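# Transfer iron pellets into tube, return beaker, seat disc

## Task

Get every iron pellet out of the beaker and into the clear tube, set the beaker upright on the bench again, and finish with the loose disc lying on top of the pellets, threaded onto both rods.

## Robot and tools

Robot: two arms, left_arm and right_arm, each with a parallel two-finger gripper and a wrist camera (cam_left_wrist, cam_right_wrist, both 672x504). The left base sits near scene (-0.008, +0.324, +0.005) m and the right near (+0.019, -0.239, +0.001) m. Both bases are turned only slightly about z.

Frames: the scene frame has its origin on the table top, midway between the nominal bases, with +z up and +x pointing out over the table. left_arm is on the +y side. Every hand position, quaternion, velocity, Hand target and wrist-camera pose is given in that arm's own base frame, not the scene frame. The fingers point along the gripper's +z and open and close along its y. end_effector_position is the point between the pads, roughly 1 cm short of the fingertips. Printed positions can be wrong by a few cm, more when the arm reaches far.

The row: every commanded pose is a single row of 16 numbers covering both arms, even if only one arm moves. The order is left x, y, z (metres), qw, qx, qy, qz (w first), opening, then the same eight for right. Position and quaternion are absolute targets in that arm's base frame, not offsets. Opening runs -1 (closed) to +1 (fully open, 0.093 m). To hold an arm still, resend its last reported position and quaternion plus its current opening every time; a 0 is a real command. To keep an orientation, repeat the same quaternion rather than copying the drifted reported one.

execute_actions(actions, cameras): actions is a list of up to 15 actions. Each action is a list of up to 15 rows, one row per 1/30 s step; a short action repeats its final row. An action is rejected for both arms if any target lies more than 0.6 m from where that gripper started the action, along any of its axes. A badly formed action, or a first action failing that check against the last reported state, rejects the whole call. An empty actions list returns the state and all camera images. cameras takes names, ["all"] or []; an unknown name invalidates the call.

move(target, speed, blend, opening_speed, grip_force, blocking, cameras): target is one 16-number row or a list of up to 15 such rows, each an absolute pose as above, with no 0.6 m limit. The gripper travels straight from its Hand target, all arms finishing together, within 10 s total. speed is in m/s, 0.002 to 2.9, default 0.25, and rotation is capped at twice that in rad/s; give one value or one per target. blend in metres rounds corners of a list; 0 stops at each point. opening_speed is in units of the -1..+1 scale per second, at least 0.2. grip_force is newtons per pad, 10 to 50 (full), per arm or shared; it persists and makes closing slow below full. blocking=false returns after about 0.5 s while the move runs; a new move takes over from the current point. Paths ignore obstacles and the other arm. Faster means more lag, more overshoot and harder contact. Avoid paths passing near an arm's own base.

wait(seconds 0 to 10) lets time run with commands held. stop brakes a running move. zoom_image(camera, region [x0, y0, x1, y1] in pixels, at most 504x504) enlarges the newest image of a wrist camera. read_manual gives only licence text. finished_scene(scene) ends the scene for good; call nothing after it in that reply.

Reading results: Hand target is where the arm is really being sent, which may fall short of your command, especially in orientation. The controller limits each step's orientation change to 40 degrees from the measured one, so large turns take several actions. Tool commands lists each tool's present command. grip_measured is the motor's position on the -1..+1 scale. Pads touch at about -0.94; each mm of object width adds about 0.0208. The reading may be up to 0.02 too open. To grip a rigid object firmly, send at least 0.24 below its width's reading; to release, send well above it. Keep sending the closing number while holding. The move: line reports done, off_target, moving, held or fault, naming arms that are not done. limits=paced means a pose was clipped; limits=held means steps were withheld. Neither done nor off_target tells you about contact. Step readings list intermediate positions for execute_actions only. Joint torques include the arm's weight; joints 1 to 3 wrap at ±28 N m.

Hazards: sag, friction and weight can leave the hand low, short or tilted, and small moves may not happen or may go sideways. Check position and tilt after each move. Never let the grippers, housings or wrist cameras meet; the clearance check will not catch that. Closing on the other arm's fingers counts as a press between arms and can fail the scene. Do not drop things, release moving parts, slam, push hard, strain camera cables, or let anything leave the table. Loose objects may get nudged occasionally. Long holding, stretched poses or pushing at unreachable targets heat motors: MOTOR HOT appears at 75 °C, 90 °C folds that arm away for the rest of the scene, 100 °C drops it. Thinking time lets the scene keep running.

Each tool is called by a JSON object that holds its "fn" and its "kwargs", one argument or row to a line.

## Session

{"fn": "execute_actions", "kwargs": {
  "actions": []
}}

Scene clock: 0.00 s.
left_arm: end_effector_position=(+0.1846, -0.1050, +0.1424) grip_measured=+1.000 end_effector_quat_wxyz=(+0.546, -0.052, +0.834, -0.062) | right_arm: end_effector_position=(+0.1979, +0.1263, +0.1469) grip_measured=+1.000 end_effector_quat_wxyz=(+0.575, -0.077, +0.804, +0.134)
Joint positions: left_arm=[-1.271 0.61 0.378 -0.667 -1.041 -1.001 0.093] | right_arm=[1.024 0.319 0.198 -0.274 0.661 0.384 0.093]
Joint velocities: within noise
Joint torques (N m): no reading
Heat: left arm: 28 °C; right arm: 27 °C.
Hand target: left_arm +0.1850, -0.1061, +0.1459; +0.548, -0.055, +0.832, -0.065 | right_arm +0.1989, +0.1270, +0.1548; +0.580, -0.071, +0.799, +0.139
Tool commands: left_gripper/opening=+1.0 right_gripper/opening=+1.0

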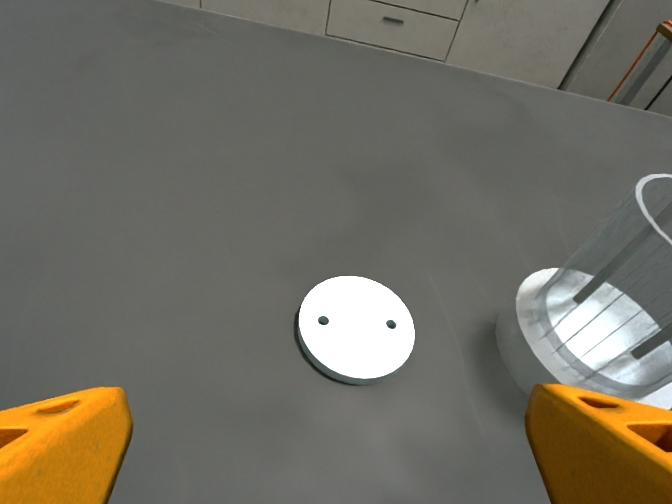

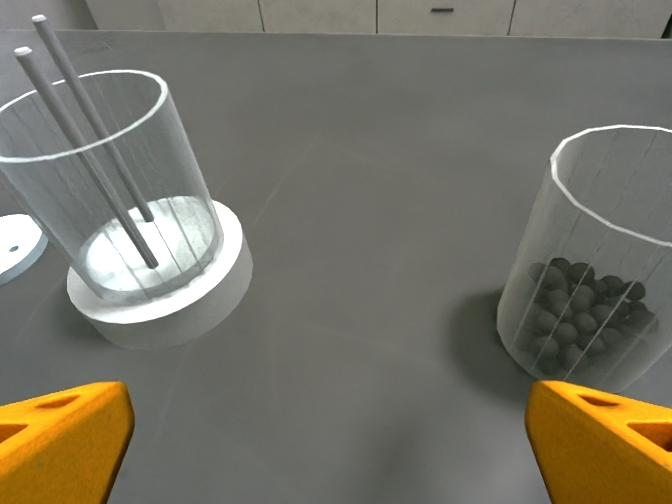

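{"fn": "move", "kwargs": {
  "target": [0.26,-0.18,0.33,0,0,1,0,1,0.27,0.03,0.33,0,0,1,0,1],
  "cameras": ["all"]
}}

{"fn": "zoom_image", "kwargs": {
  "camera": "cam_left_wrist",
  "region": [168, 0, 672, 504]
}}

Scene clock: 39.70 s.
left_arm: end_effector_position=(+0.2595, -0.1803, +0.3284) grip_measured=+1.000 end_effector_quat_wxyz=(+0.197, -0.004, +0.971, -0.131) | right_arm: end_effector_position=(+0.2748, +0.0327, +0.3286) grip_measured=+1.000 end_effector_quat_wxyz=(+0.251, +0.004, +0.967, +0.034)
Joint positions: left_arm=[-0.615 1.55 2.029 -1.571 -0.014 -0.62 0.093] | right_arm=[0.114 1.376 1.861 -1.543 -0.008 0.124 0.093]
Joint torques (N m): left_arm=[0.73 -3.36 7.73 1.19 0.13 0.11] | right_arm=[-0.65 -2.59 7.43 0.92 0.05 -0.16]
Heat: left arm: 31 °C; right arm: 35 °C.
Hand target: left_arm +0.2600, -0.1801, +0.3293; +0.193, +0.000, +0.972, -0.132 | right_arm +0.2701, +0.0301, +0.3294; +0.241, +0.002, +0.970, +0.029
Off the commanded pose: left_arm 0.002 m, 27 deg | right_arm 0.006 m, 29 deg.
joint sent to its limit (left arm) — joint 4 (wrist pitch), lower limit. The joint targets are off in orientation, not in position.
joint sent to its limit (right arm) — joint 4 (wrist pitch), lower limit. The joint targets are off in orientation, not in position.
move: off_target (left_arm, right_arm)

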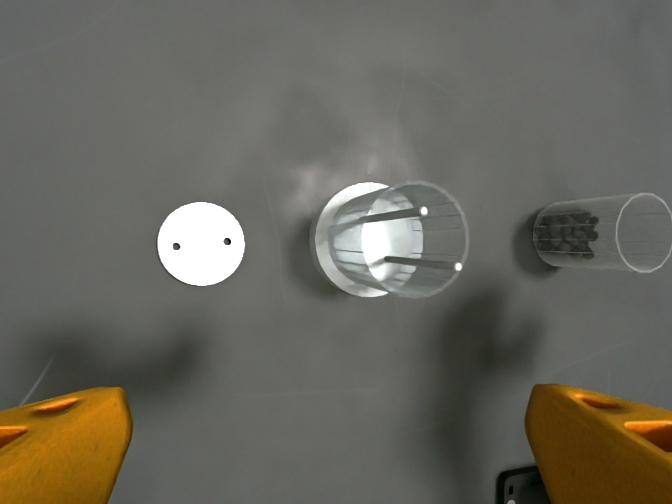

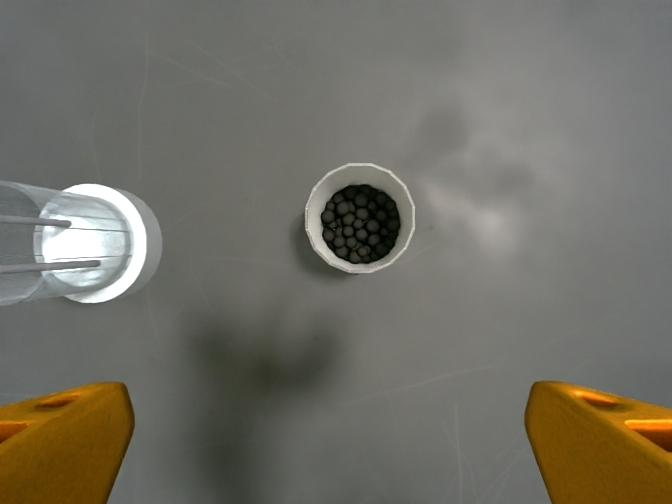

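Scaled by 1.000.

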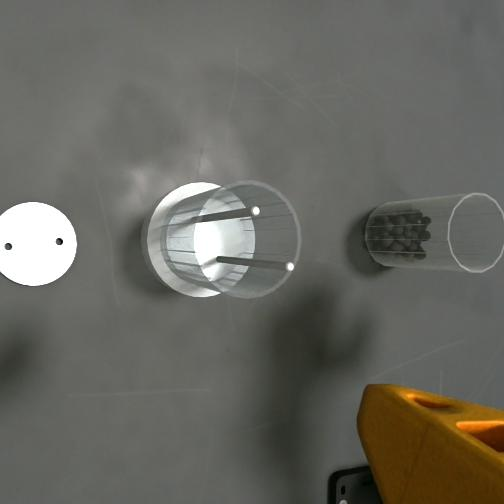

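{"fn": "move", "kwargs": {
  "target": [0.26,-0.137,0.16,0,0,1,0,1,0.20,0.03,0.11,0.574,0,0.819,0,1],
  "cameras": ["all"]
}}

Scene clock: 104.70 s.
left_arm: end_effector_position=(+0.2549, -0.1371, +0.1626) grip_measured=+1.000 end_effector_quat_wxyz=(-0.005, -0.003, +1.000, +0.002) | right_arm: end_effector_position=(+0.1996, +0.0305, +0.1109) grip_measured=+1.000 end_effector_quat_wxyz=(+0.559, +0.000, +0.829, -0.013)
Joint positions: left_arm=[-0.493 1.652 1.524 -1.454 0.002 -0.498 0.093] | right_arm=[0.665 -0.002 0.144 -0.627 0.63 0.274 0.093]
Joint torques (N m): left_arm=[0.65 -5.18 6.28 0.54 -0.01 0.08] | right_arm=[0.46 1.76 6 1.9 0.33 0.08]
Heat: left arm: 32 °C; right arm: 34 °C.
Hand target: left_arm +0.2600, -0.1370, +0.1601; +0.000, +0.000, +1.000, +0.000 | right_arm +0.2003, +0.0305, +0.1103; +0.563, +0.007, +0.827, -0.010
Off the commanded pose: left_arm 0.006 m, 1 deg | right_arm 0.001 m, 3 deg.
joint sent to its limit (right arm) — joint 2 (shoulder), lower limit. The joint targets still meet the commanded pose.
move: off_target (right_arm)

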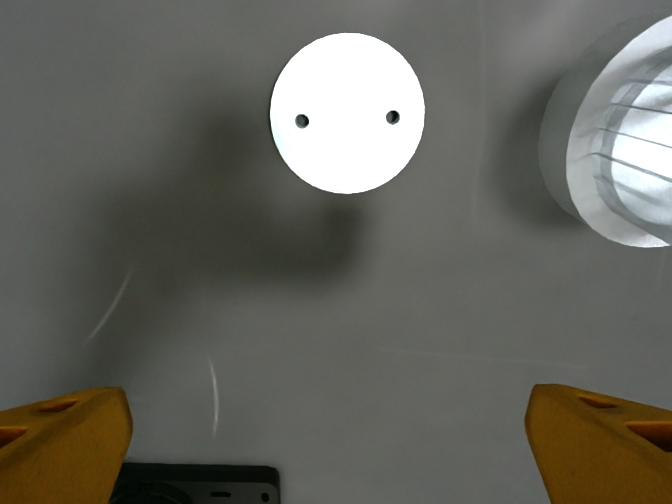

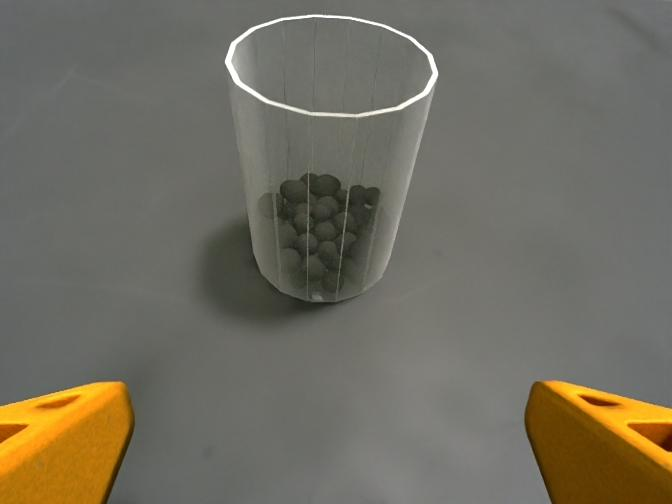

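{"fn": "move", "kwargs": {
  "target": [
    [0.26,-0.137,0.16,0,0,1,0,1,0.20,0.033,0.06,0.643,0,0.766,0,1],
    [0.26,-0.137,0.16,0,0,1,0,1,0.25,0.033,0.055,0.643,0,0.766,0,1]
  ],
  "cameras": ["cam_right_wrist"]
}}

Scene clock: 141.90 s.
left_arm: end_effector_position=(+0.2549, -0.1371, +0.1626) grip_measured=+1.000 end_effector_quat_wxyz=(-0.005, -0.003, +1.000, +0.002) | right_arm: end_effector_position=(+0.1998, +0.0310, +0.1110) grip_measured=+1.000 end_effector_quat_wxyz=(+0.560, +0.000, +0.828, -0.012)
Joint positions: left_arm=[-0.493 1.652 1.524 -1.454 0.002 -0.498 0.093] | right_arm=[0.67 -0.002 0.143 -0.624 0.634 0.277 0.093]
Joint torques (N m): left_arm=[0.64 -5.19 6.3 0.54 -0.02 0.08] | right_arm=[-0.32 2.25 6.82 1.79 0.21 -0.07]
Heat: left arm: 32 °C; right arm: 39 °C.
Hand target: left_arm +0.2599, -0.1370, +0.1601; +0.000, +0.000, +1.000, +0.000 | right_arm +0.1997, +0.0306, +0.1108; +0.560, +0.000, +0.828, -0.013
Off the commanded pose: left_arm 0.006 m, 1 deg | right_arm 0.075 m, 12 deg.
move: held (right_arm; a check stopped the path); path passed 0 of 2 targets; limits=held
pose unreachable (right arm): on one or more control steps of this call, first in action 0 (counted from 0), this arm could not follow its commanded pose, so it was not sent that pose on those steps. It may still have moved: this result reports where it is.
cause: moving toward the commanded pose would bring two parts of the arm too close to each other (its upper arm (the part past joint 2) and its wrist (the part past joint 5), with joints 3 (elbow) to 5 (wrist yaw) between them, 7 mm apart when it was first held).
Images, in order (width x height): cam_right_wrist 672x504.

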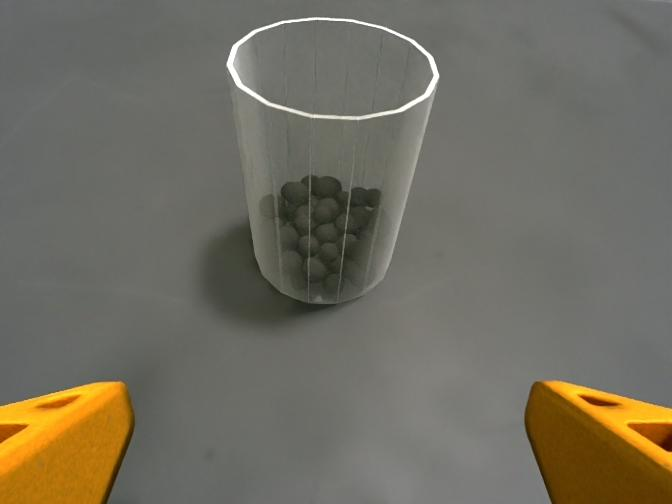

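{"fn": "move", "kwargs": {
  "target": [
    [0.26,-0.137,0.16,0,0,1,0,1,0.265,0.033,0.16,0.574,0,0.819,0,1],
    [0.26,-0.137,0.16,0,0,1,0,1,0.272,0.033,0.06,0.643,0,0.766,0,1]
  ],
  "cameras": ["cam_right_wrist"]
}}

Scene clock: 150.67 s.
left_arm: end_effector_position=(+0.2549, -0.1371, +0.1626) grip_measured=+1.000 end_effector_quat_wxyz=(-0.005, -0.003, +1.000, +0.002) | right_arm: end_effector_position=(+0.2718, +0.0322, +0.0587) grip_measured=+1.000 end_effector_quat_wxyz=(+0.531, +0.010, +0.847, -0.029)
Joint positions: left_arm=[-0.493 1.652 1.524 -1.454 0.002 -0.498 0.093] | right_arm=[0.338 0.978 0.018 0.476 0.364 0.141 0.093]
Joint torques (N m): left_arm=[0.68 -5.19 6.28 0.55 -0.02 0.08] | right_arm=[0.47 -0.31 5.3 2.16 0.2 0.1]
Heat: left arm: 32 °C; right arm: 40 °C.
Hand target: left_arm +0.2600, -0.1370, +0.1601; +0.000, +0.000, +1.000, +0.000 | right_arm +0.2723, +0.0331, +0.0606; +0.538, +0.018, +0.842, -0.024
Off the commanded pose: left_arm 0.006 m, 1 deg | right_arm 0.002 m, 16 deg.
joint sent to its limit (right arm) — joint 3 (elbow), lower limit, where the elbow is as bent as it goes. The joint targets are off in orientation, not in position.
move: off_target (right_arm)
Images, in order (width x height): cam_right_wrist 672x504.

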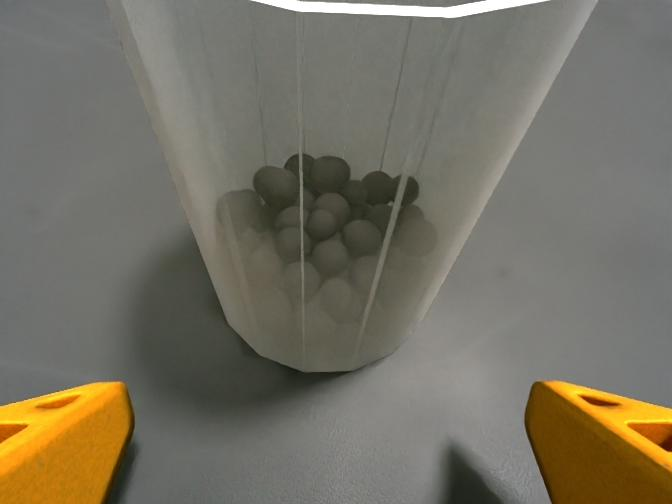

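{"fn": "move", "kwargs": {
  "target": [
    [0.26,-0.137,0.16,0,0,1,0,1,0.31,0.035,0.056,0.62,0,0.785,0,1],
    [0.26,-0.137,0.16,0,0,1,0,1,0.346,0.0355,0.052,0.643,0,0.766,0,1]
  ],
  "speed": 0.06,
  "cameras": ["cam_right_wrist"]
}}

Scene clock: 162.50 s.
left_arm: end_effector_position=(+0.2549, -0.1371, +0.1626) grip_measured=+1.000 end_effector_quat_wxyz=(-0.005, -0.003, +1.000, +0.002) | right_arm: end_effector_position=(+0.3385, +0.0333, +0.0375) grip_measured=+1.000 end_effector_quat_wxyz=(+0.593, +0.003, +0.805, -0.011)
Joint positions: left_arm=[-0.493 1.652 1.524 -1.454 0.002 -0.498 0.093] | right_arm=[0.205 1.912 0.112 1.491 0.218 0.054 0.093]
Joint torques (N m): left_arm=[0.65 -5.18 6.28 0.55 -0.01 0.08] | right_arm=[-0.76 -3.67 2.7 2.68 -0.13 -0.14]
Heat: left arm: 32 °C; right arm: 42 °C.
Hand target: left_arm +0.2600, -0.1370, +0.1601; +0.000, +0.000, +1.000, +0.000 | right_arm +0.3456, +0.0354, +0.0523; +0.619, +0.002, +0.785, -0.003
Off the commanded pose: left_arm 0.006 m, 1 deg | right_arm 0.016 m, 7 deg.
joint sent to its limit (right arm) — joint 4 (wrist pitch), upper limit. The joint targets are off in orientation, not in position.
move: off_target (right_arm)
Images, in order (width x height): cam_right_wrist 672x504.

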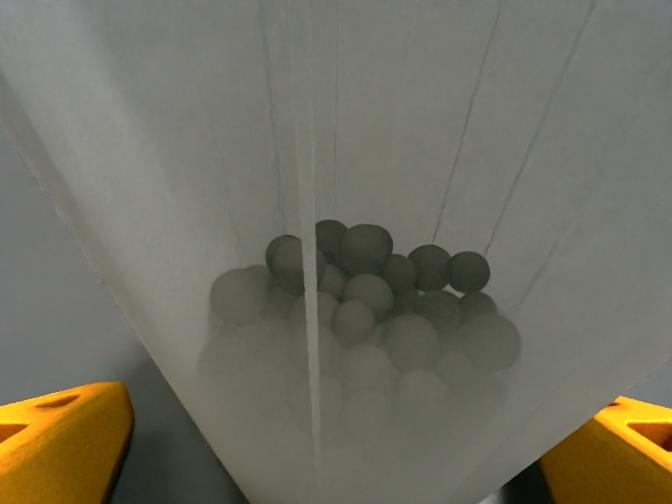

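{"fn": "move", "kwargs": {
  "target": [
    [0.26,-0.137,0.16,0,0,1,0,1,0.343,0.028,0.068,0.61,0,0.79,0,1]
  ],
  "speed": 0.04,
  "cameras": ["cam_right_wrist"]
}}

Scene clock: 169.23 s.
left_arm: end_effector_position=(+0.2549, -0.1371, +0.1626) grip_measured=+1.000 end_effector_quat_wxyz=(-0.005, -0.003, +1.000, +0.002) | right_arm: end_effector_position=(+0.3398, +0.0275, +0.0572) grip_measured=+1.000 end_effector_quat_wxyz=(+0.597, +0.003, +0.802, -0.004)
Joint positions: left_arm=[-0.493 1.652 1.524 -1.454 0.002 -0.498 0.093] | right_arm=[0.161 1.725 0.112 1.318 0.163 0.047 0.093]
Joint torques (N m): left_arm=[0.65 -5.19 6.28 0.55 -0.02 0.09] | right_arm=[-0.77 -6.15 3.19 2.09 -0.1 -0.14]
Heat: left arm: 32 °C; right arm: 42 °C.
Hand target: left_arm +0.2600, -0.1370, +0.1601; +0.000, +0.000, +1.000, +0.000 | right_arm +0.3430, +0.0280, +0.0680; +0.611, +0.000, +0.791, +0.000
Off the commanded pose: left_arm 0.006 m, 1 deg | right_arm 0.011 m, 2 deg.
move: off_target (right_arm)
Images, in order (width x height): cam_right_wrist 672x504.

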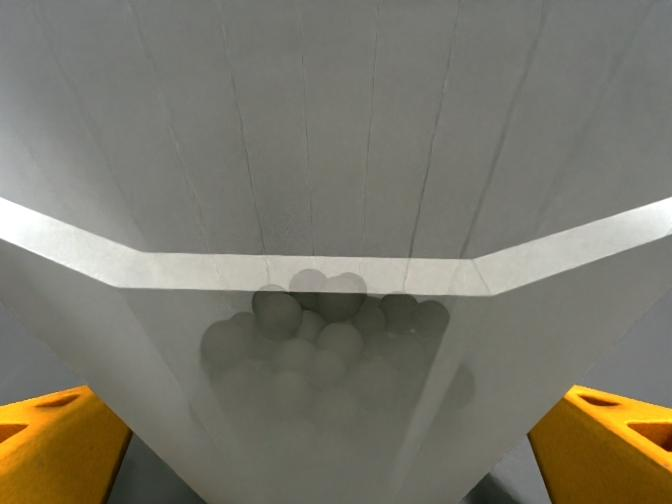

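{"fn": "move", "kwargs": {
  "target": [
    [0.26,-0.137,0.16,0,0,1,0,1,0.355,0.028,0.068,0.62,0,0.785,0,1],
    [0.26,-0.137,0.16,0,0,1,0,1,0.355,0.028,0.068,0.62,0,0.785,0,0.3]
  ],
  "speed": 0.04,
  "opening_speed": 0.4,
  "grip_force": [20,25],
  "cameras": ["cam_right_wrist"]
}}

Scene clock: 178.47 s.
left_arm: end_effector_position=(+0.2549, -0.1371, +0.1626) grip_measured=+1.000 end_effector_quat_wxyz=(-0.005, -0.003, +1.000, +0.002) | right_arm: end_effector_position=(+0.3475, +0.0264, +0.0570) grip_measured=+0.620 end_effector_quat_wxyz=(+0.601, +0.003, +0.799, -0.005)
Joint positions: left_arm=[-0.493 1.652 1.524 -1.454 0.002 -0.498 0.093] | right_arm=[0.151 1.765 0.137 1.344 0.155 0.041 0.075]
Joint torques (N m): left_arm=[0.65 -5.18 6.3 0.54 -0.02 0.08] | right_arm=[-0.65 -3.78 4.23 2.38 -0.11 -0.14]
Heat: left arm: 32 °C; right arm: 43 °C.
Hand target: left_arm +0.2600, -0.1370, +0.1601; +0.000, +0.000, +1.000, +0.000 | right_arm +0.3546, +0.0279, +0.0680; +0.619, +0.000, +0.785, +0.000
Off the commanded pose: left_arm 0.006 m, 1 deg | right_arm 0.013 m, 3 deg.
grip_force (N): 20, 25
move: off_target (right_arm); target 2's new opening was sent with right_arm's hand 0.013 m and 3 deg from that target
Images, in order (width x height): cam_right_wrist 672x504.

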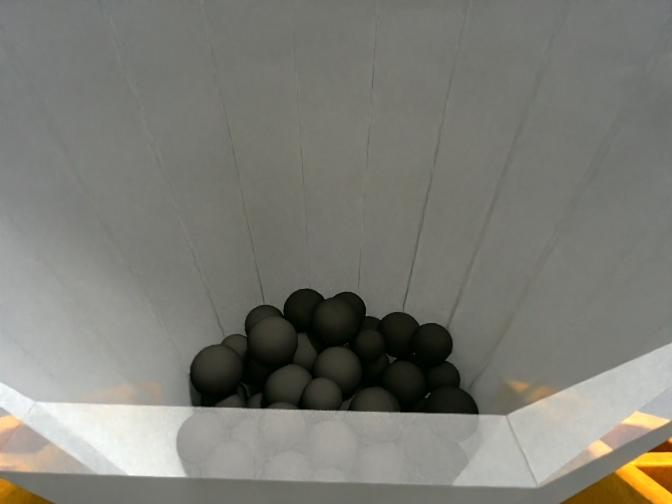

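{"fn": "move", "kwargs": {
  "target": [
    [0.26,-0.137,0.16,0,0,1,0,1,0.355,0.028,0.072,0.62,0,0.785,0,0.2],
    [0.26,-0.137,0.16,0,0,1,0,1,0.34,0.03,0.2,0.67,0,0.742,0,0.2]
  ],
  "speed": 0.1,
  "grip_force": [20,40],
  "cameras": ["all"]
}}

Scene clock: 187.73 s.
left_arm: end_effector_position=(+0.2549, -0.1371, +0.1626) grip_measured=+1.000 end_effector_quat_wxyz=(-0.005, -0.003, +1.000, +0.002) | right_arm: end_effector_position=(+0.3297, +0.0270, +0.1554) grip_measured=+0.566 end_effector_quat_wxyz=(+0.618, -0.004, +0.786, -0.006)
Joint positions: left_arm=[-0.493 1.652 1.524 -1.454 0.002 -0.498 0.093] | right_arm=[0.166 0.991 0.249 0.5 0.165 0.027 0.072]
Joint torques (N m): left_arm=[0.65 -5.18 6.28 0.55 -0.02 0.08] | right_arm=[0.46 -4.01 10.54 2.63 0.12 -0.14]
Heat: left arm: 32 °C; right arm: 45 °C.
Hand target: left_arm +0.2600, -0.1370, +0.1601; +0.000, +0.000, +1.000, +0.000 | right_arm +0.3372, +0.0295, +0.1995; +0.670, +0.001, +0.743, +0.000
Off the commanded pose: left_arm 0.006 m, 1 deg | right_arm 0.046 m, 8 deg.
grip_force (N): 20, 40
move: off_target (right_arm)

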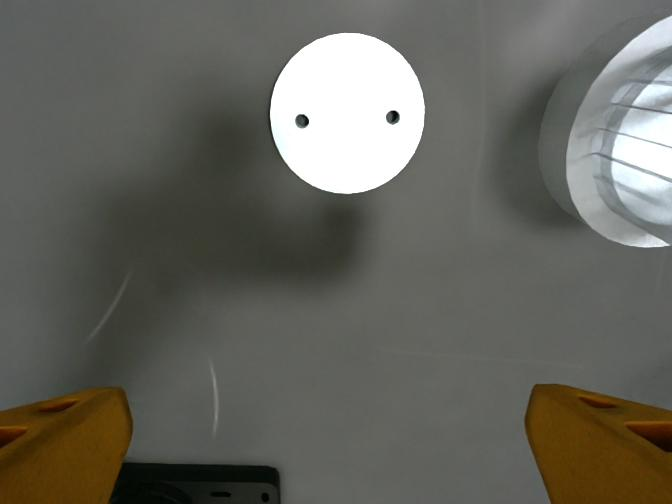

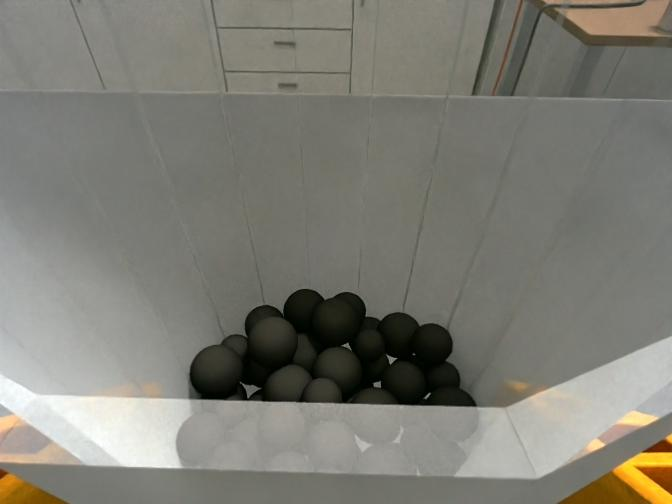

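{"fn": "move", "kwargs": {
  "target": [
    [0.25,-0.13,0.33,0,0,1,0,1,0.34,0.05,0.28,0.69,0,0.724,0,0.2],
    [0.25,-0.13,0.33,0,0,1,0,1,0.31,0.15,0.29,0.707,0,0.707,0,0.2]
  ],
  "speed": 0.12,
  "cameras": ["all"]
}}

Scene clock: 211.03 s.
left_arm: end_effector_position=(+0.2529, -0.1340, +0.3235) grip_measured=+1.000 end_effector_quat_wxyz=(+0.205, -0.004, +0.973, -0.110) | right_arm: end_effector_position=(+0.3052, +0.1466, +0.2519) grip_measured=+0.565 end_effector_quat_wxyz=(+0.673, -0.035, +0.738, -0.026)
Joint positions: left_arm=[-0.486 1.439 1.909 -1.572 0.002 -0.496 0.093] | right_arm=[0.812 1.02 0.535 0.352 0.799 0.011 0.072]
Joint torques (N m): left_arm=[0.73 -4.1 7.42 1.18 0.02 0.11] | right_arm=[0.27 -2.43 11.59 2.57 0.28 -0.11]
Heat: left arm: 33 °C; right arm: 50 °C.
Hand target: left_arm +0.2501, -0.1301, +0.3293; +0.210, -0.002, +0.971, -0.111 | right_arm +0.3073, +0.1481, +0.2890; +0.706, +0.000, +0.708, +0.001
Off the commanded pose: left_arm 0.008 m, 27 deg | right_arm 0.039 m, 7 deg.
joint sent to its limit (left arm) — joint 4 (wrist pitch), lower limit. The joint targets are off in orientation, not in position.
grip_force (N): 20, 40
move: off_target (left_arm, right_arm)

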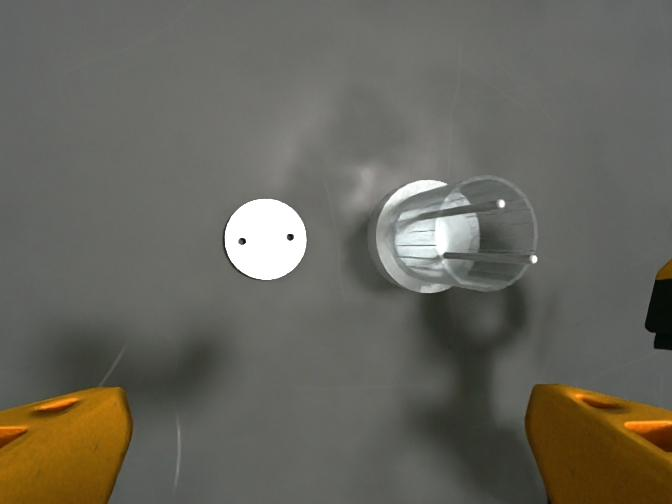

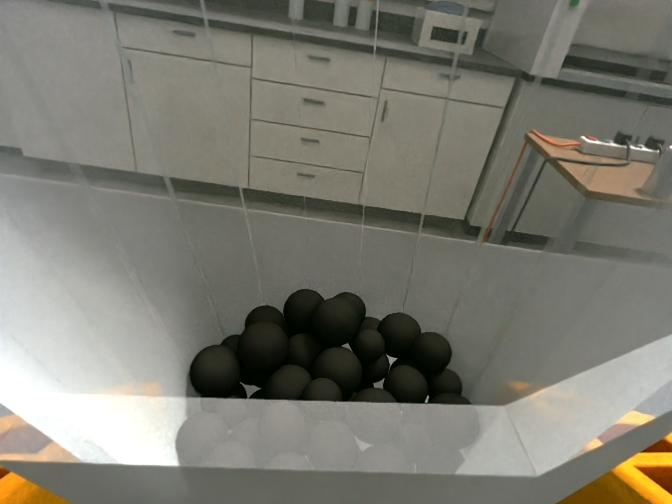

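{"fn": "move", "kwargs": {
  "target": [0.25,-0.13,0.33,0,0,1,0,1,0.34,0.18,0.29,0.653,-0.271,0.653,-0.271,0.2],
  "speed": 0.15,
  "cameras": ["all"]
}}

Scene clock: 228.33 s.
left_arm: end_effector_position=(+0.2529, -0.1340, +0.3235) grip_measured=+1.000 end_effector_quat_wxyz=(+0.205, -0.004, +0.973, -0.110) | right_arm: end_effector_position=(+0.3341, +0.1763, +0.2539) grip_measured=+0.563 end_effector_quat_wxyz=(+0.614, -0.311, +0.669, -0.282)
Joint positions: left_arm=[-0.486 1.439 1.909 -1.572 0.002 -0.496 0.093] | right_arm=[0.812 1.225 0.646 0.453 0.804 -0.774 0.072]
Joint torques (N m): left_arm=[0.73 -4.08 7.39 1.18 0.02 0.1] | right_arm=[-0.23 -3.95 11.29 2.54 0.18 -0.13]
Heat: left arm: 35 °C; right arm: 51 °C.
Hand target: left_arm +0.2501, -0.1301, +0.3293; +0.210, -0.002, +0.971, -0.111 | right_arm +0.3376, +0.1783, +0.2893; +0.652, -0.271, +0.654, -0.271
Off the commanded pose: left_arm 0.008 m, 27 deg | right_arm 0.037 m, 7 deg.
joint sent to its limit (left arm) — joint 4 (wrist pitch), lower limit. The joint targets are off in orientation, not in position.
grip_force (N): 20, 40
move: off_target (left_arm, right_arm)

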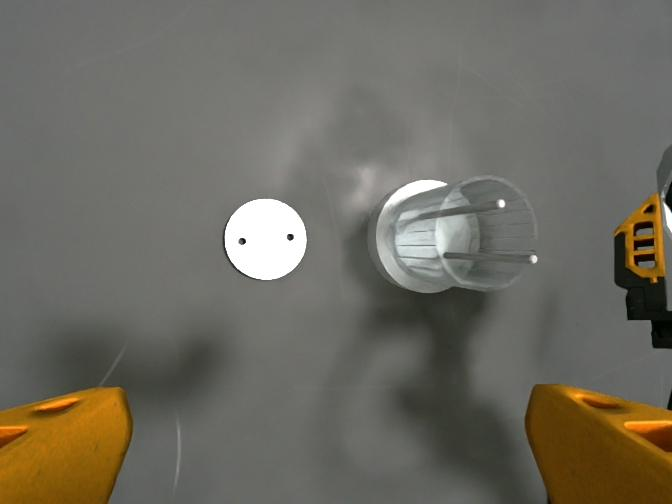

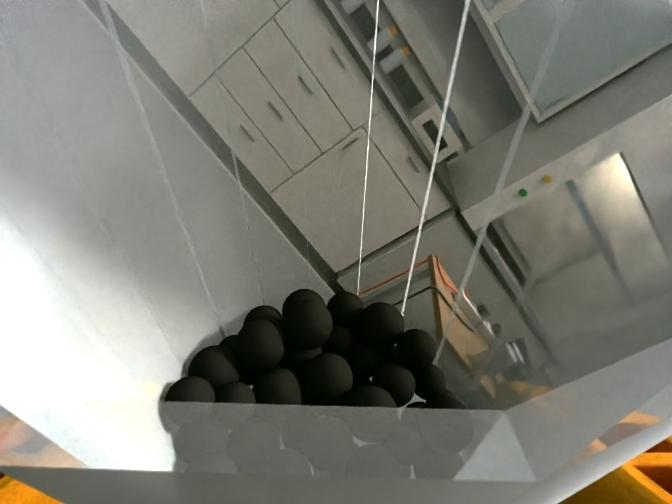

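{"fn": "move", "kwargs": {
  "target": [0.25,-0.11,0.33,0,0,1,0,1,0.342,0.212,0.275,0.653,-0.271,0.653,-0.271,0.2],
  "speed": 0.1,
  "cameras": ["cam_left_wrist"]
}}

Scene clock: 240.27 s.
left_arm: end_effector_position=(+0.2559, -0.1149, +0.3284) grip_measured=+1.000 end_effector_quat_wxyz=(+0.220, -0.005, +0.970, -0.101) | right_arm: end_effector_position=(+0.3376, +0.2065, +0.2403) grip_measured=+0.563 end_effector_quat_wxyz=(+0.615, -0.313, +0.666, -0.284)
Joint positions: left_arm=[-0.421 1.414 1.904 -1.572 0.002 -0.431 0.093] | right_arm=[0.879 1.361 0.678 0.556 0.868 -0.775 0.072]
Joint torques (N m): left_arm=[0.72 -4.55 5.26 1.23 0.03 0.09] | right_arm=[0.44 -4.9 11.04 2.52 0.29 -0.09]
Heat: left arm: 35 °C; right arm: 53 °C.
Hand target: left_arm +0.2502, -0.1102, +0.3293; +0.219, -0.002, +0.971, -0.098 | right_arm +0.3400, +0.2103, +0.2743; +0.652, -0.271, +0.654, -0.270
Off the commanded pose: left_arm 0.008 m, 28 deg | right_arm 0.035 m, 7 deg.
joint sent to its limit (left arm) — joint 4 (wrist pitch), lower limit. The joint targets are off in orientation, not in position.
grip_force (N): 20, 40
move: off_target (left_arm, right_arm)
Images, in order (width x height): cam_left_wrist 672x504.

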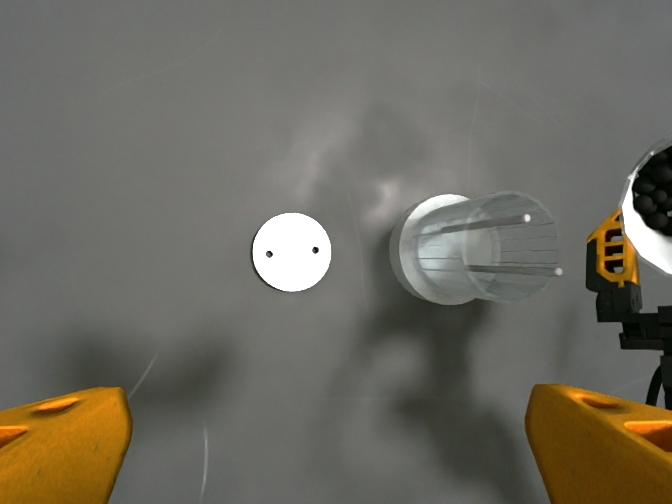

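{"fn": "move", "kwargs": {
  "target": [0.25,-0.18,0.34,0,0,1,0,1,0.342,0.212,0.275,0.653,-0.271,0.653,-0.271,0.2],
  "speed": 0.1,
  "cameras": ["cam_left_wrist"]
}}

Scene clock: 257.57 s.
left_arm: end_effector_position=(+0.2521, -0.1769, +0.3370) grip_measured=+1.000 end_effector_quat_wxyz=(+0.209, +0.005, +0.968, -0.138) | right_arm: end_effector_position=(+0.3376, +0.2064, +0.2406) grip_measured=+0.563 end_effector_quat_wxyz=(+0.616, -0.313, +0.665, -0.284)
Joint positions: left_arm=[-0.621 1.517 2.026 -1.574 -0.016 -0.607 0.093] | right_arm=[0.879 1.361 0.678 0.557 0.868 -0.775 0.072]
Joint torques (N m): left_arm=[-0.8 -3.23 7.71 1.27 0.1 -0.2] | right_arm=[0.46 -4.86 11.04 2.51 0.3 -0.09]
Heat: left arm: 34 °C; right arm: 54 °C.
Hand target: left_arm +0.2500, -0.1800, +0.3393; +0.205, +0.003, +0.968, -0.143 | right_arm +0.3401, +0.2104, +0.2744; +0.652, -0.271, +0.654, -0.270
Off the commanded pose: left_arm 0.005 m, 29 deg | right_arm 0.035 m, 7 deg.
joint sent to its limit (left arm) — joint 4 (wrist pitch), lower limit. The joint targets are off in orientation, not in position.
grip_force (N): 20, 40
move: off_target (left_arm, right_arm)
Images, in order (width x height): cam_left_wrist 672x504.

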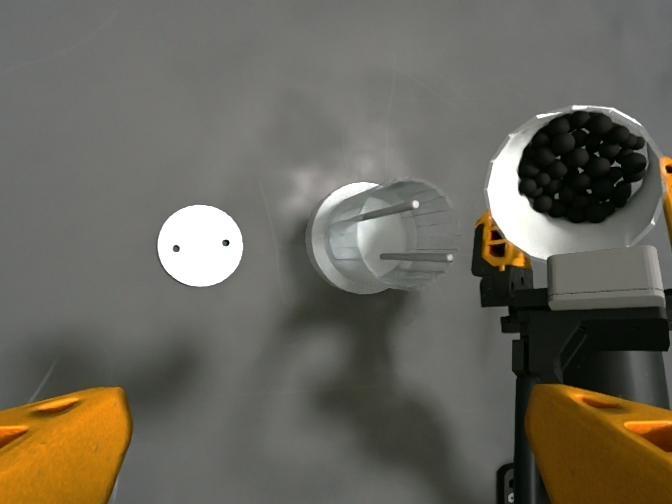

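{"fn": "move", "kwargs": {
  "target": [0.25,-0.18,0.34,0,0,1,0,1,0.325,0.212,0.275,0.653,-0.271,0.653,-0.271,0.2],
  "speed": 0.1,
  "cameras": ["cam_left_wrist"]
}}

{"fn": "move", "kwargs": {
  "target": [0.25,-0.18,0.34,0,0,1,0,1,0.325,0.214,0.275,0.593,-0.386,0.593,-0.386,0.2],
  "speed": 0.1,
  "cameras": ["cam_left_wrist"]
}}

Scene clock: 275.53 s.
left_arm: end_effector_position=(+0.2521, -0.1769, +0.3370) grip_measured=+1.000 end_effector_quat_wxyz=(+0.209, +0.004, +0.968, -0.138) | right_arm: end_effector_position=(+0.3278, +0.2144, +0.2414) grip_measured=+0.563 end_effector_quat_wxyz=(+0.617, -0.314, +0.663, -0.285)
Joint positions: left_arm=[-0.621 1.517 2.026 -1.574 -0.016 -0.608 0.093] | right_arm=[0.927 1.361 0.678 0.557 0.914 -0.775 0.072]
Joint torques (N m): left_arm=[-0.75 -3.25 7.72 1.26 0.1 -0.21] | right_arm=[0.46 -8.14 8.43 2.41 0.31 -0.1]
Heat: left arm: 36 °C; right arm: 56 °C.
Hand target: left_arm +0.2500, -0.1800, +0.3393; +0.205, +0.003, +0.968, -0.143 | right_arm +0.3247, +0.2110, +0.2741; +0.652, -0.271, +0.654, -0.270
Off the commanded pose: left_arm 0.005 m, 29 deg | right_arm 0.034 m, 7 deg.
joint sent to its limit (left arm) — joint 4 (wrist pitch), lower limit. The joint targets are off in orientation, not in position.
grip_force (N): 20, 40
move: off_target (left_arm, right_arm)
Images, in order (width x height): cam_left_wrist 672x504.

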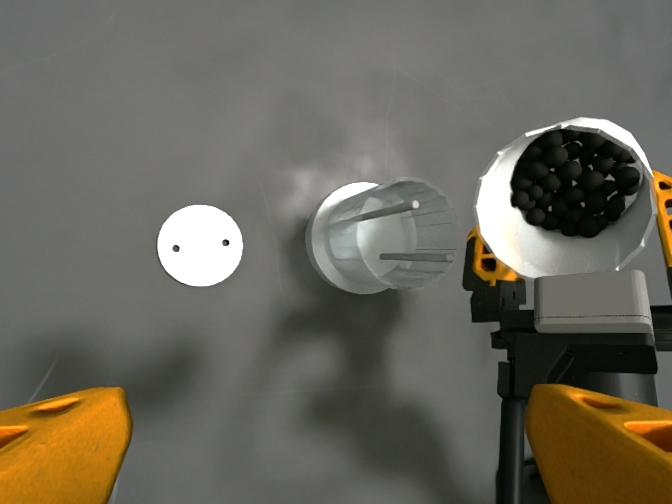

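Scene clock: 278.67 s.
left_arm: end_effector_position=(+0.2521, -0.1769, +0.3370) grip_measured=+1.000 end_effector_quat_wxyz=(+0.209, +0.004, +0.968, -0.138) | right_arm: end_effector_position=(+0.3267, +0.2139, +0.2432) grip_measured=+0.562 end_effector_quat_wxyz=(+0.556, -0.426, +0.596, -0.392)
Joint positions: left_arm=[-0.621 1.517 2.026 -1.574 -0.016 -0.608 0.093] | right_arm=[0.93 1.356 0.678 0.557 0.921 -1.138 0.072]
Joint torques (N m): left_arm=[-0.76 -3.25 7.69 1.26 0.1 -0.21] | right_arm=[0.62 -7.16 8.88 2.42 0.31 -0.14]
Heat: left arm: 37 °C; right arm: 56 °C.
Hand target: left_arm +0.2500, -0.1800, +0.3393; +0.205, +0.003, +0.968, -0.143 | right_arm +0.3244, +0.2129, +0.2743; +0.592, -0.386, +0.594, -0.385
Off the commanded pose: left_arm 0.005 m, 29 deg | right_arm 0.032 m, 6 deg.
joint sent to its limit (left arm) — joint 4 (wrist pitch), lower limit. The joint targets are off in orientation, not in position.
grip_force (N): 20, 40
move: off_target (left_arm, right_arm)
Images, in order (width x height): cam_left_wrist 672x504.

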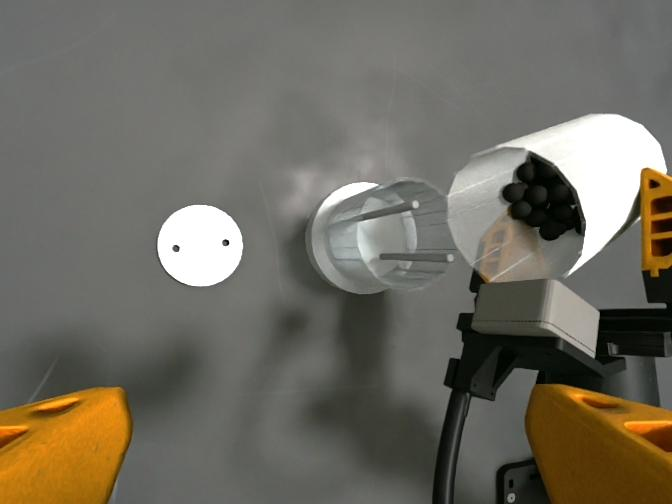

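{"fn": "move", "kwargs": {
  "target": [0.25,-0.18,0.34,0,0,1,0,1,0.320,0.207,0.275,0.593,-0.386,0.593,-0.386,0.2],
  "speed": 0.1
}}

{"fn": "move", "kwargs": {
  "target": [0.25,-0.18,0.34,0,0,1,0,1,0.320,0.207,0.275,0.536,-0.461,0.536,-0.461,0.2],
  "speed": 0.06,
  "cameras": ["cam_left_wrist"]
}}

Scene clock: 290.97 s.
left_arm: end_effector_position=(+0.2521, -0.1769, +0.3370) grip_measured=+1.000 end_effector_quat_wxyz=(+0.209, +0.004, +0.968, -0.138) | right_arm: end_effector_position=(+0.3241, +0.2103, +0.2489) grip_measured=+0.562 end_effector_quat_wxyz=(+0.562, -0.420, +0.596, -0.391)
Joint positions: left_arm=[-0.621 1.517 2.026 -1.574 -0.016 -0.608 0.093] | right_arm=[0.93 1.33 0.67 0.557 0.921 -1.14 0.072]
Joint torques (N m): left_arm=[-0.75 -3.26 7.71 1.26 0.1 -0.2] | right_arm=[0.51 -7.69 7.46 2.34 0.28 -0.11]
Heat: left arm: 37 °C; right arm: 57 °C.
Hand target: left_arm +0.2500, -0.1800, +0.3393; +0.205, +0.003, +0.968, -0.143 | right_arm +0.3200, +0.2065, +0.2743; +0.592, -0.386, +0.594, -0.385
Off the commanded pose: left_arm 0.005 m, 29 deg | right_arm 0.027 m, 5 deg.
joint sent to its limit (left arm) — joint 4 (wrist pitch), lower limit. The joint targets are off in orientation, not in position.
grip_force (N): 20, 40
move: off_target (left_arm, right_arm)

Scene clock: 295.67 s.
left_arm: end_effector_position=(+0.2521, -0.1769, +0.3370) grip_measured=+1.000 end_effector_quat_wxyz=(+0.209, +0.004, +0.968, -0.138) | right_arm: end_effector_position=(+0.3241, +0.2103, +0.2489) grip_measured=+0.562 end_effector_quat_wxyz=(+0.506, -0.495, +0.535, -0.462)
Joint positions: left_arm=[-0.621 1.517 2.026 -1.574 -0.016 -0.608 0.093] | right_arm=[0.93 1.33 0.67 0.557 0.921 -1.405 0.072]
Joint torques (N m): left_arm=[-0.76 -3.23 7.69 1.26 0.1 -0.2] | right_arm=[0.53 -7.68 7.47 2.33 0.28 -0.1]
Heat: left arm: 38 °C; right arm: 57 °C.
Hand target: left_arm +0.2500, -0.1800, +0.3393; +0.205, +0.003, +0.968, -0.143 | right_arm +0.3200, +0.2065, +0.2743; +0.536, -0.461, +0.537, -0.460
Off the commanded pose: left_arm 0.005 m, 29 deg | right_arm 0.027 m, 5 deg.
joint sent to its limit (left arm) — joint 4 (wrist pitch), lower limit. The joint targets are off in orientation, not in position.
grip_force (N): 20, 40
move: off_target (left_arm, right_arm)
Images, in order (width x height): cam_left_wrist 672x504.

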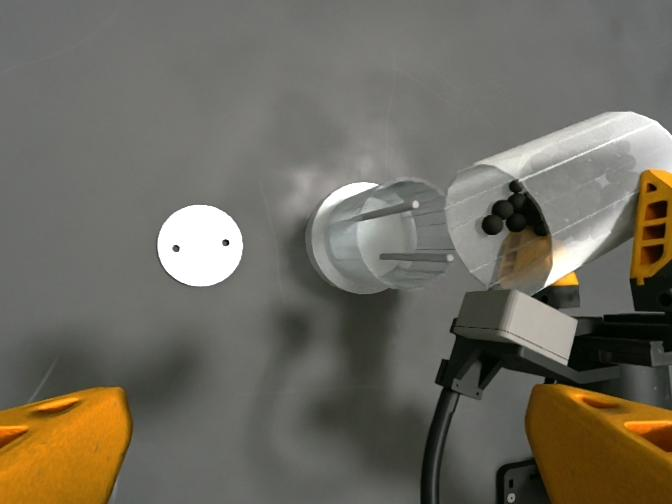

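{"fn": "move", "kwargs": {
  "target": [0.25,-0.18,0.34,0,0,1,0,1,0.318,0.204,0.275,0.478,-0.521,0.478,-0.521,0.2],
  "speed": 0.05,
  "cameras": ["cam_left_wrist"]
}}

Scene clock: 315.20 s.
left_arm: end_effector_position=(+0.2521, -0.1769, +0.3370) grip_measured=+1.000 end_effector_quat_wxyz=(+0.209, +0.004, +0.968, -0.138) | right_arm: end_effector_position=(+0.3217, +0.2066, +0.2586) grip_measured=+0.562 end_effector_quat_wxyz=(-0.460, +0.542, -0.476, +0.518)
Joint positions: left_arm=[-0.621 1.517 2.026 -1.574 -0.016 -0.608 0.093] | right_arm=[0.93 1.305 0.664 0.576 0.924 -1.643 0.072]
Joint torques (N m): left_arm=[-0.77 -3.26 7.71 1.26 0.1 -0.21] | right_arm=[0.5 -6.6 7.12 2.12 0.21 -0.11]
Heat: left arm: 38 °C; right arm: 57 °C.
Hand target: left_arm +0.2500, -0.1800, +0.3393; +0.205, +0.003, +0.968, -0.143 | right_arm +0.3181, +0.2038, +0.2745; -0.478, +0.521, -0.479, +0.520
Off the commanded pose: left_arm 0.005 m, 29 deg | right_arm 0.017 m, 3 deg.
joint sent to its limit (left arm) — joint 4 (wrist pitch), lower limit. The joint targets are off in orientation, not in position.
grip_force (N): 20, 40
move: off_target (left_arm, right_arm)
Images, in order (width x height): cam_left_wrist 672x504.

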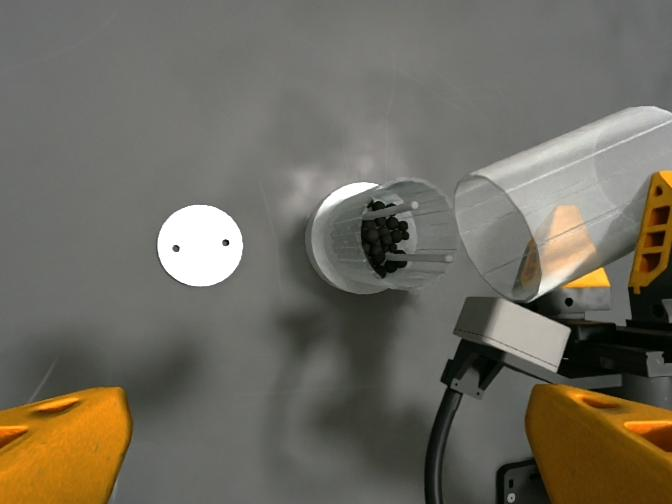

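{"fn": "move", "kwargs": {
  "target": [
    [0.25,-0.15,0.34,0,0,1,0,1,0.31,0.11,0.29,0.593,-0.386,0.593,-0.386,0.2],
    [0.25,-0.137,0.34,0,0,1,0,1,0.33,0.03,0.25,0.65,0,0.76,0,0.2],
    [0.25,-0.137,0.34,0,0,1,0,1,0.34,0.028,0.12,0.62,0,0.785,0,0.2]
  ],
  "speed": 0.15,
  "blend": 0.02,
  "cameras": ["cam_right_wrist","cam_left_wrist"]
}}

Scene clock: 330.77 s.
left_arm: end_effector_position=(+0.2559, -0.1421, +0.3378) grip_measured=+1.000 end_effector_quat_wxyz=(+0.222, -0.004, +0.967, -0.123) | right_arm: end_effector_position=(+0.3366, +0.0278, +0.1106) grip_measured=+0.562 end_effector_quat_wxyz=(+0.603, -0.007, +0.798, -0.010)
Joint positions: left_arm=[-0.509 1.458 1.974 -1.574 -0.003 -0.517 0.093] | right_arm=[0.164 1.249 0.174 0.795 0.164 0.022 0.072]
Joint torques (N m): left_arm=[0.72 -4.93 5.22 1.28 0.06 0.11] | right_arm=[-0.75 -2.22 5.67 2.41 -0.09 0.09]
Heat: left arm: 38 °C; right arm: 56 °C.
Hand target: left_arm +0.2502, -0.1372, +0.3394; +0.222, -0.001, +0.967, -0.123 | right_arm +0.3397, +0.0280, +0.1200; +0.619, +0.000, +0.785, +0.000
Off the commanded pose: left_arm 0.008 m, 29 deg | right_arm 0.010 m, 3 deg.
joint sent to its limit (left arm) — joint 4 (wrist pitch), lower limit. The joint targets are off in orientation, not in position.
grip_force (N): 20, 40
move: off_target (left_arm, right_arm)

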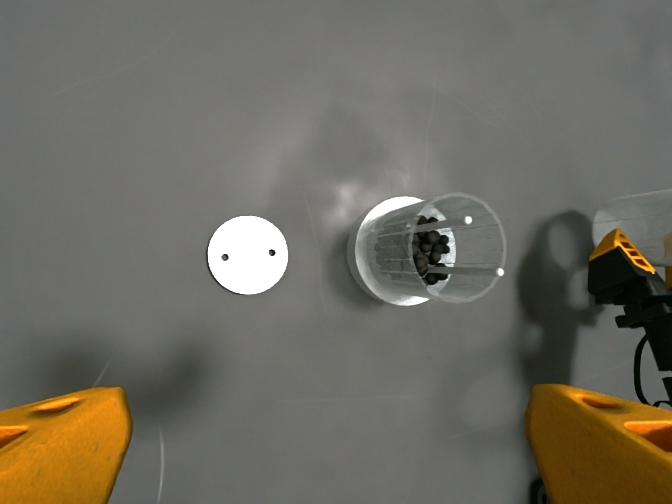

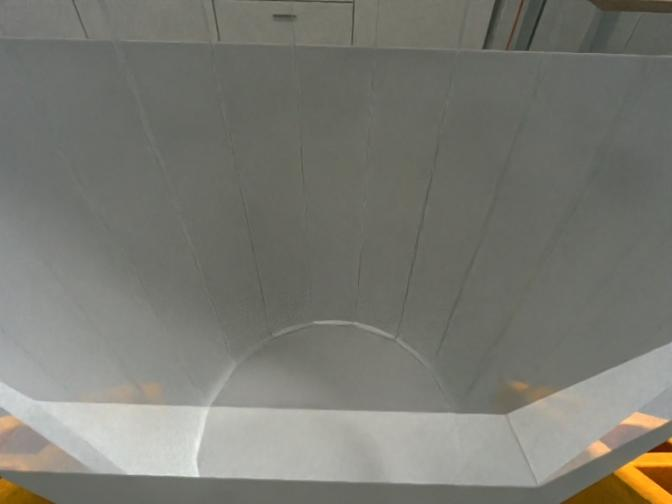

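{"fn": "move", "kwargs": {
  "target": [
    [0.25,-0.137,0.34,0,0,1,0,1,0.348,0.028,0.072,0.62,0,0.785,0,0.2],
    [0.25,-0.137,0.34,0,0,1,0,1,0.352,0.028,0.064,0.62,0,0.785,0,0.2]
  ],
  "speed": 0.04
}}

Scene clock: 346.47 s.
left_arm: end_effector_position=(+0.2559, -0.1421, +0.3378) grip_measured=+1.000 end_effector_quat_wxyz=(+0.222, -0.004, +0.967, -0.123) | right_arm: end_effector_position=(+0.3460, +0.0283, +0.0578) grip_measured=+0.562 end_effector_quat_wxyz=(+0.601, -0.007, +0.799, -0.009)
Joint positions: left_arm=[-0.509 1.458 1.974 -1.574 -0.003 -0.517 0.093] | right_arm=[0.158 1.755 0.132 1.339 0.158 0.022 0.072]
Joint torques (N m): left_arm=[0.72 -4.89 5.18 1.28 0.07 0.11] | right_arm=[-0.98 -3.77 3.1 2.48 -0.11 0.07]
Heat: left arm: 36 °C; right arm: 57 °C.
Hand target: left_arm +0.2502, -0.1373, +0.3391; +0.222, -0.001, +0.967, -0.123 | right_arm +0.3498, +0.0280, +0.0678; +0.619, +0.000, +0.786, +0.000
Off the commanded pose: left_arm 0.008 m, 29 deg | right_arm 0.009 m, 3 deg.
joint sent to its limit (left arm) — joint 4 (wrist pitch), lower limit.
grip_force (N): 20, 40
move: off_target (left_arm, right_arm; path cut at 10 s); path passed 1 of 2 targets

At contact height. Press slightly and open slowly.

{"fn": "move", "kwargs": {
  "target": [
    [0.25,-0.137,0.34,0,0,1,0,1,0.35,0.028,0.064,0.62,0,0.785,0,0.2]
  ],
  "speed": 0.02
}}

{"fn": "move", "kwargs": {
  "target": [
    [0.25,-0.137,0.34,0,0,1,0,1,0.35,0.028,0.064,0.62,0,0.785,0,0.95]
  ],
  "opening_speed": 0.3,
  "cameras": ["cam_right_wrist","cam_left_wrist"]
}}

Scene clock: 361.73 s.
left_arm: end_effector_position=(+0.2559, -0.1421, +0.3378) grip_measured=+1.000 end_effector_quat_wxyz=(+0.222, -0.004, +0.967, -0.123) | right_arm: end_effector_position=(+0.3470, +0.0285, +0.0575) grip_measured=+0.562 end_effector_quat_wxyz=(+0.606, -0.007, +0.796, -0.008)
Joint positions: left_arm=[-0.509 1.458 1.974 -1.574 -0.003 -0.517 0.093] | right_arm=[0.158 1.785 0.132 1.38 0.158 0.022 0.072]
Joint torques (N m): left_arm=[0.75 -4.89 5.18 1.28 0.07 0.11] | right_arm=[-0.96 -3.73 2.82 2.41 -0.11 0.07]
Heat: left arm: 35 °C; right arm: 58 °C.
Hand target: left_arm +0.2502, -0.1373, +0.3392; +0.222, -0.001, +0.967, -0.123 | right_arm +0.3499, +0.0280, +0.0649; +0.619, +0.000, +0.785, +0.000
Off the commanded pose: left_arm 0.008 m, 29 deg | right_arm 0.007 m, 2 deg.
joint sent to its limit (left arm) — joint 4 (wrist pitch), lower limit.
grip_force (N): 20, 40
move: off_target (left_arm; path cut at 10 s)

Scene clock: 364.43 s.
left_arm: end_effector_position=(+0.2559, -0.1421, +0.3378) grip_measured=+1.000 end_effector_quat_wxyz=(+0.222, -0.004, +0.967, -0.123) | right_arm: end_effector_position=(+0.3472, +0.0286, +0.0569) grip_measured=+0.947 end_effector_quat_wxyz=(+0.606, -0.007, +0.795, -0.008)
Joint positions: left_arm=[-0.509 1.458 1.974 -1.574 -0.003 -0.517 0.093] | right_arm=[0.158 1.796 0.132 1.393 0.157 0.022 0.091]
Joint torques (N m): left_arm=[0.73 -4.9 5.22 1.28 0.07 0.11] | right_arm=[-0.95 -3.85 2.73 2.39 -0.11 0.07]
Heat: left arm: 35 °C; right arm: 59 °C.
Hand target: left_arm +0.2502, -0.1372, +0.3394; +0.222, -0.001, +0.967, -0.123 | right_arm +0.3499, +0.0280, +0.0641; +0.619, +0.000, +0.785, +0.000
Off the commanded pose: left_arm 0.008 m, 29 deg | right_arm 0.008 m, 2 deg.
joint sent to its limit (left arm) — joint 4 (wrist pitch), lower limit. The joint targets are off in orientation, not in position.
grip_force (N): 20, 40
move: off_target (left_arm)

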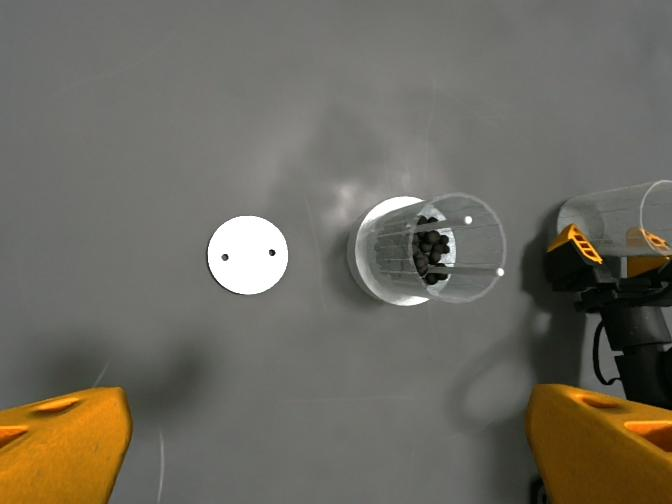

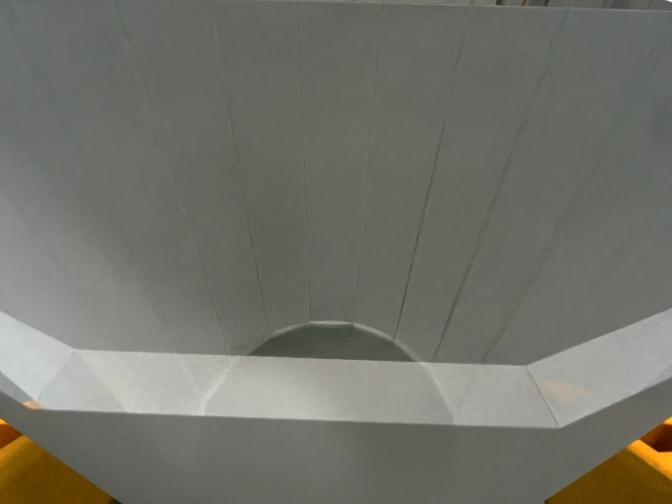

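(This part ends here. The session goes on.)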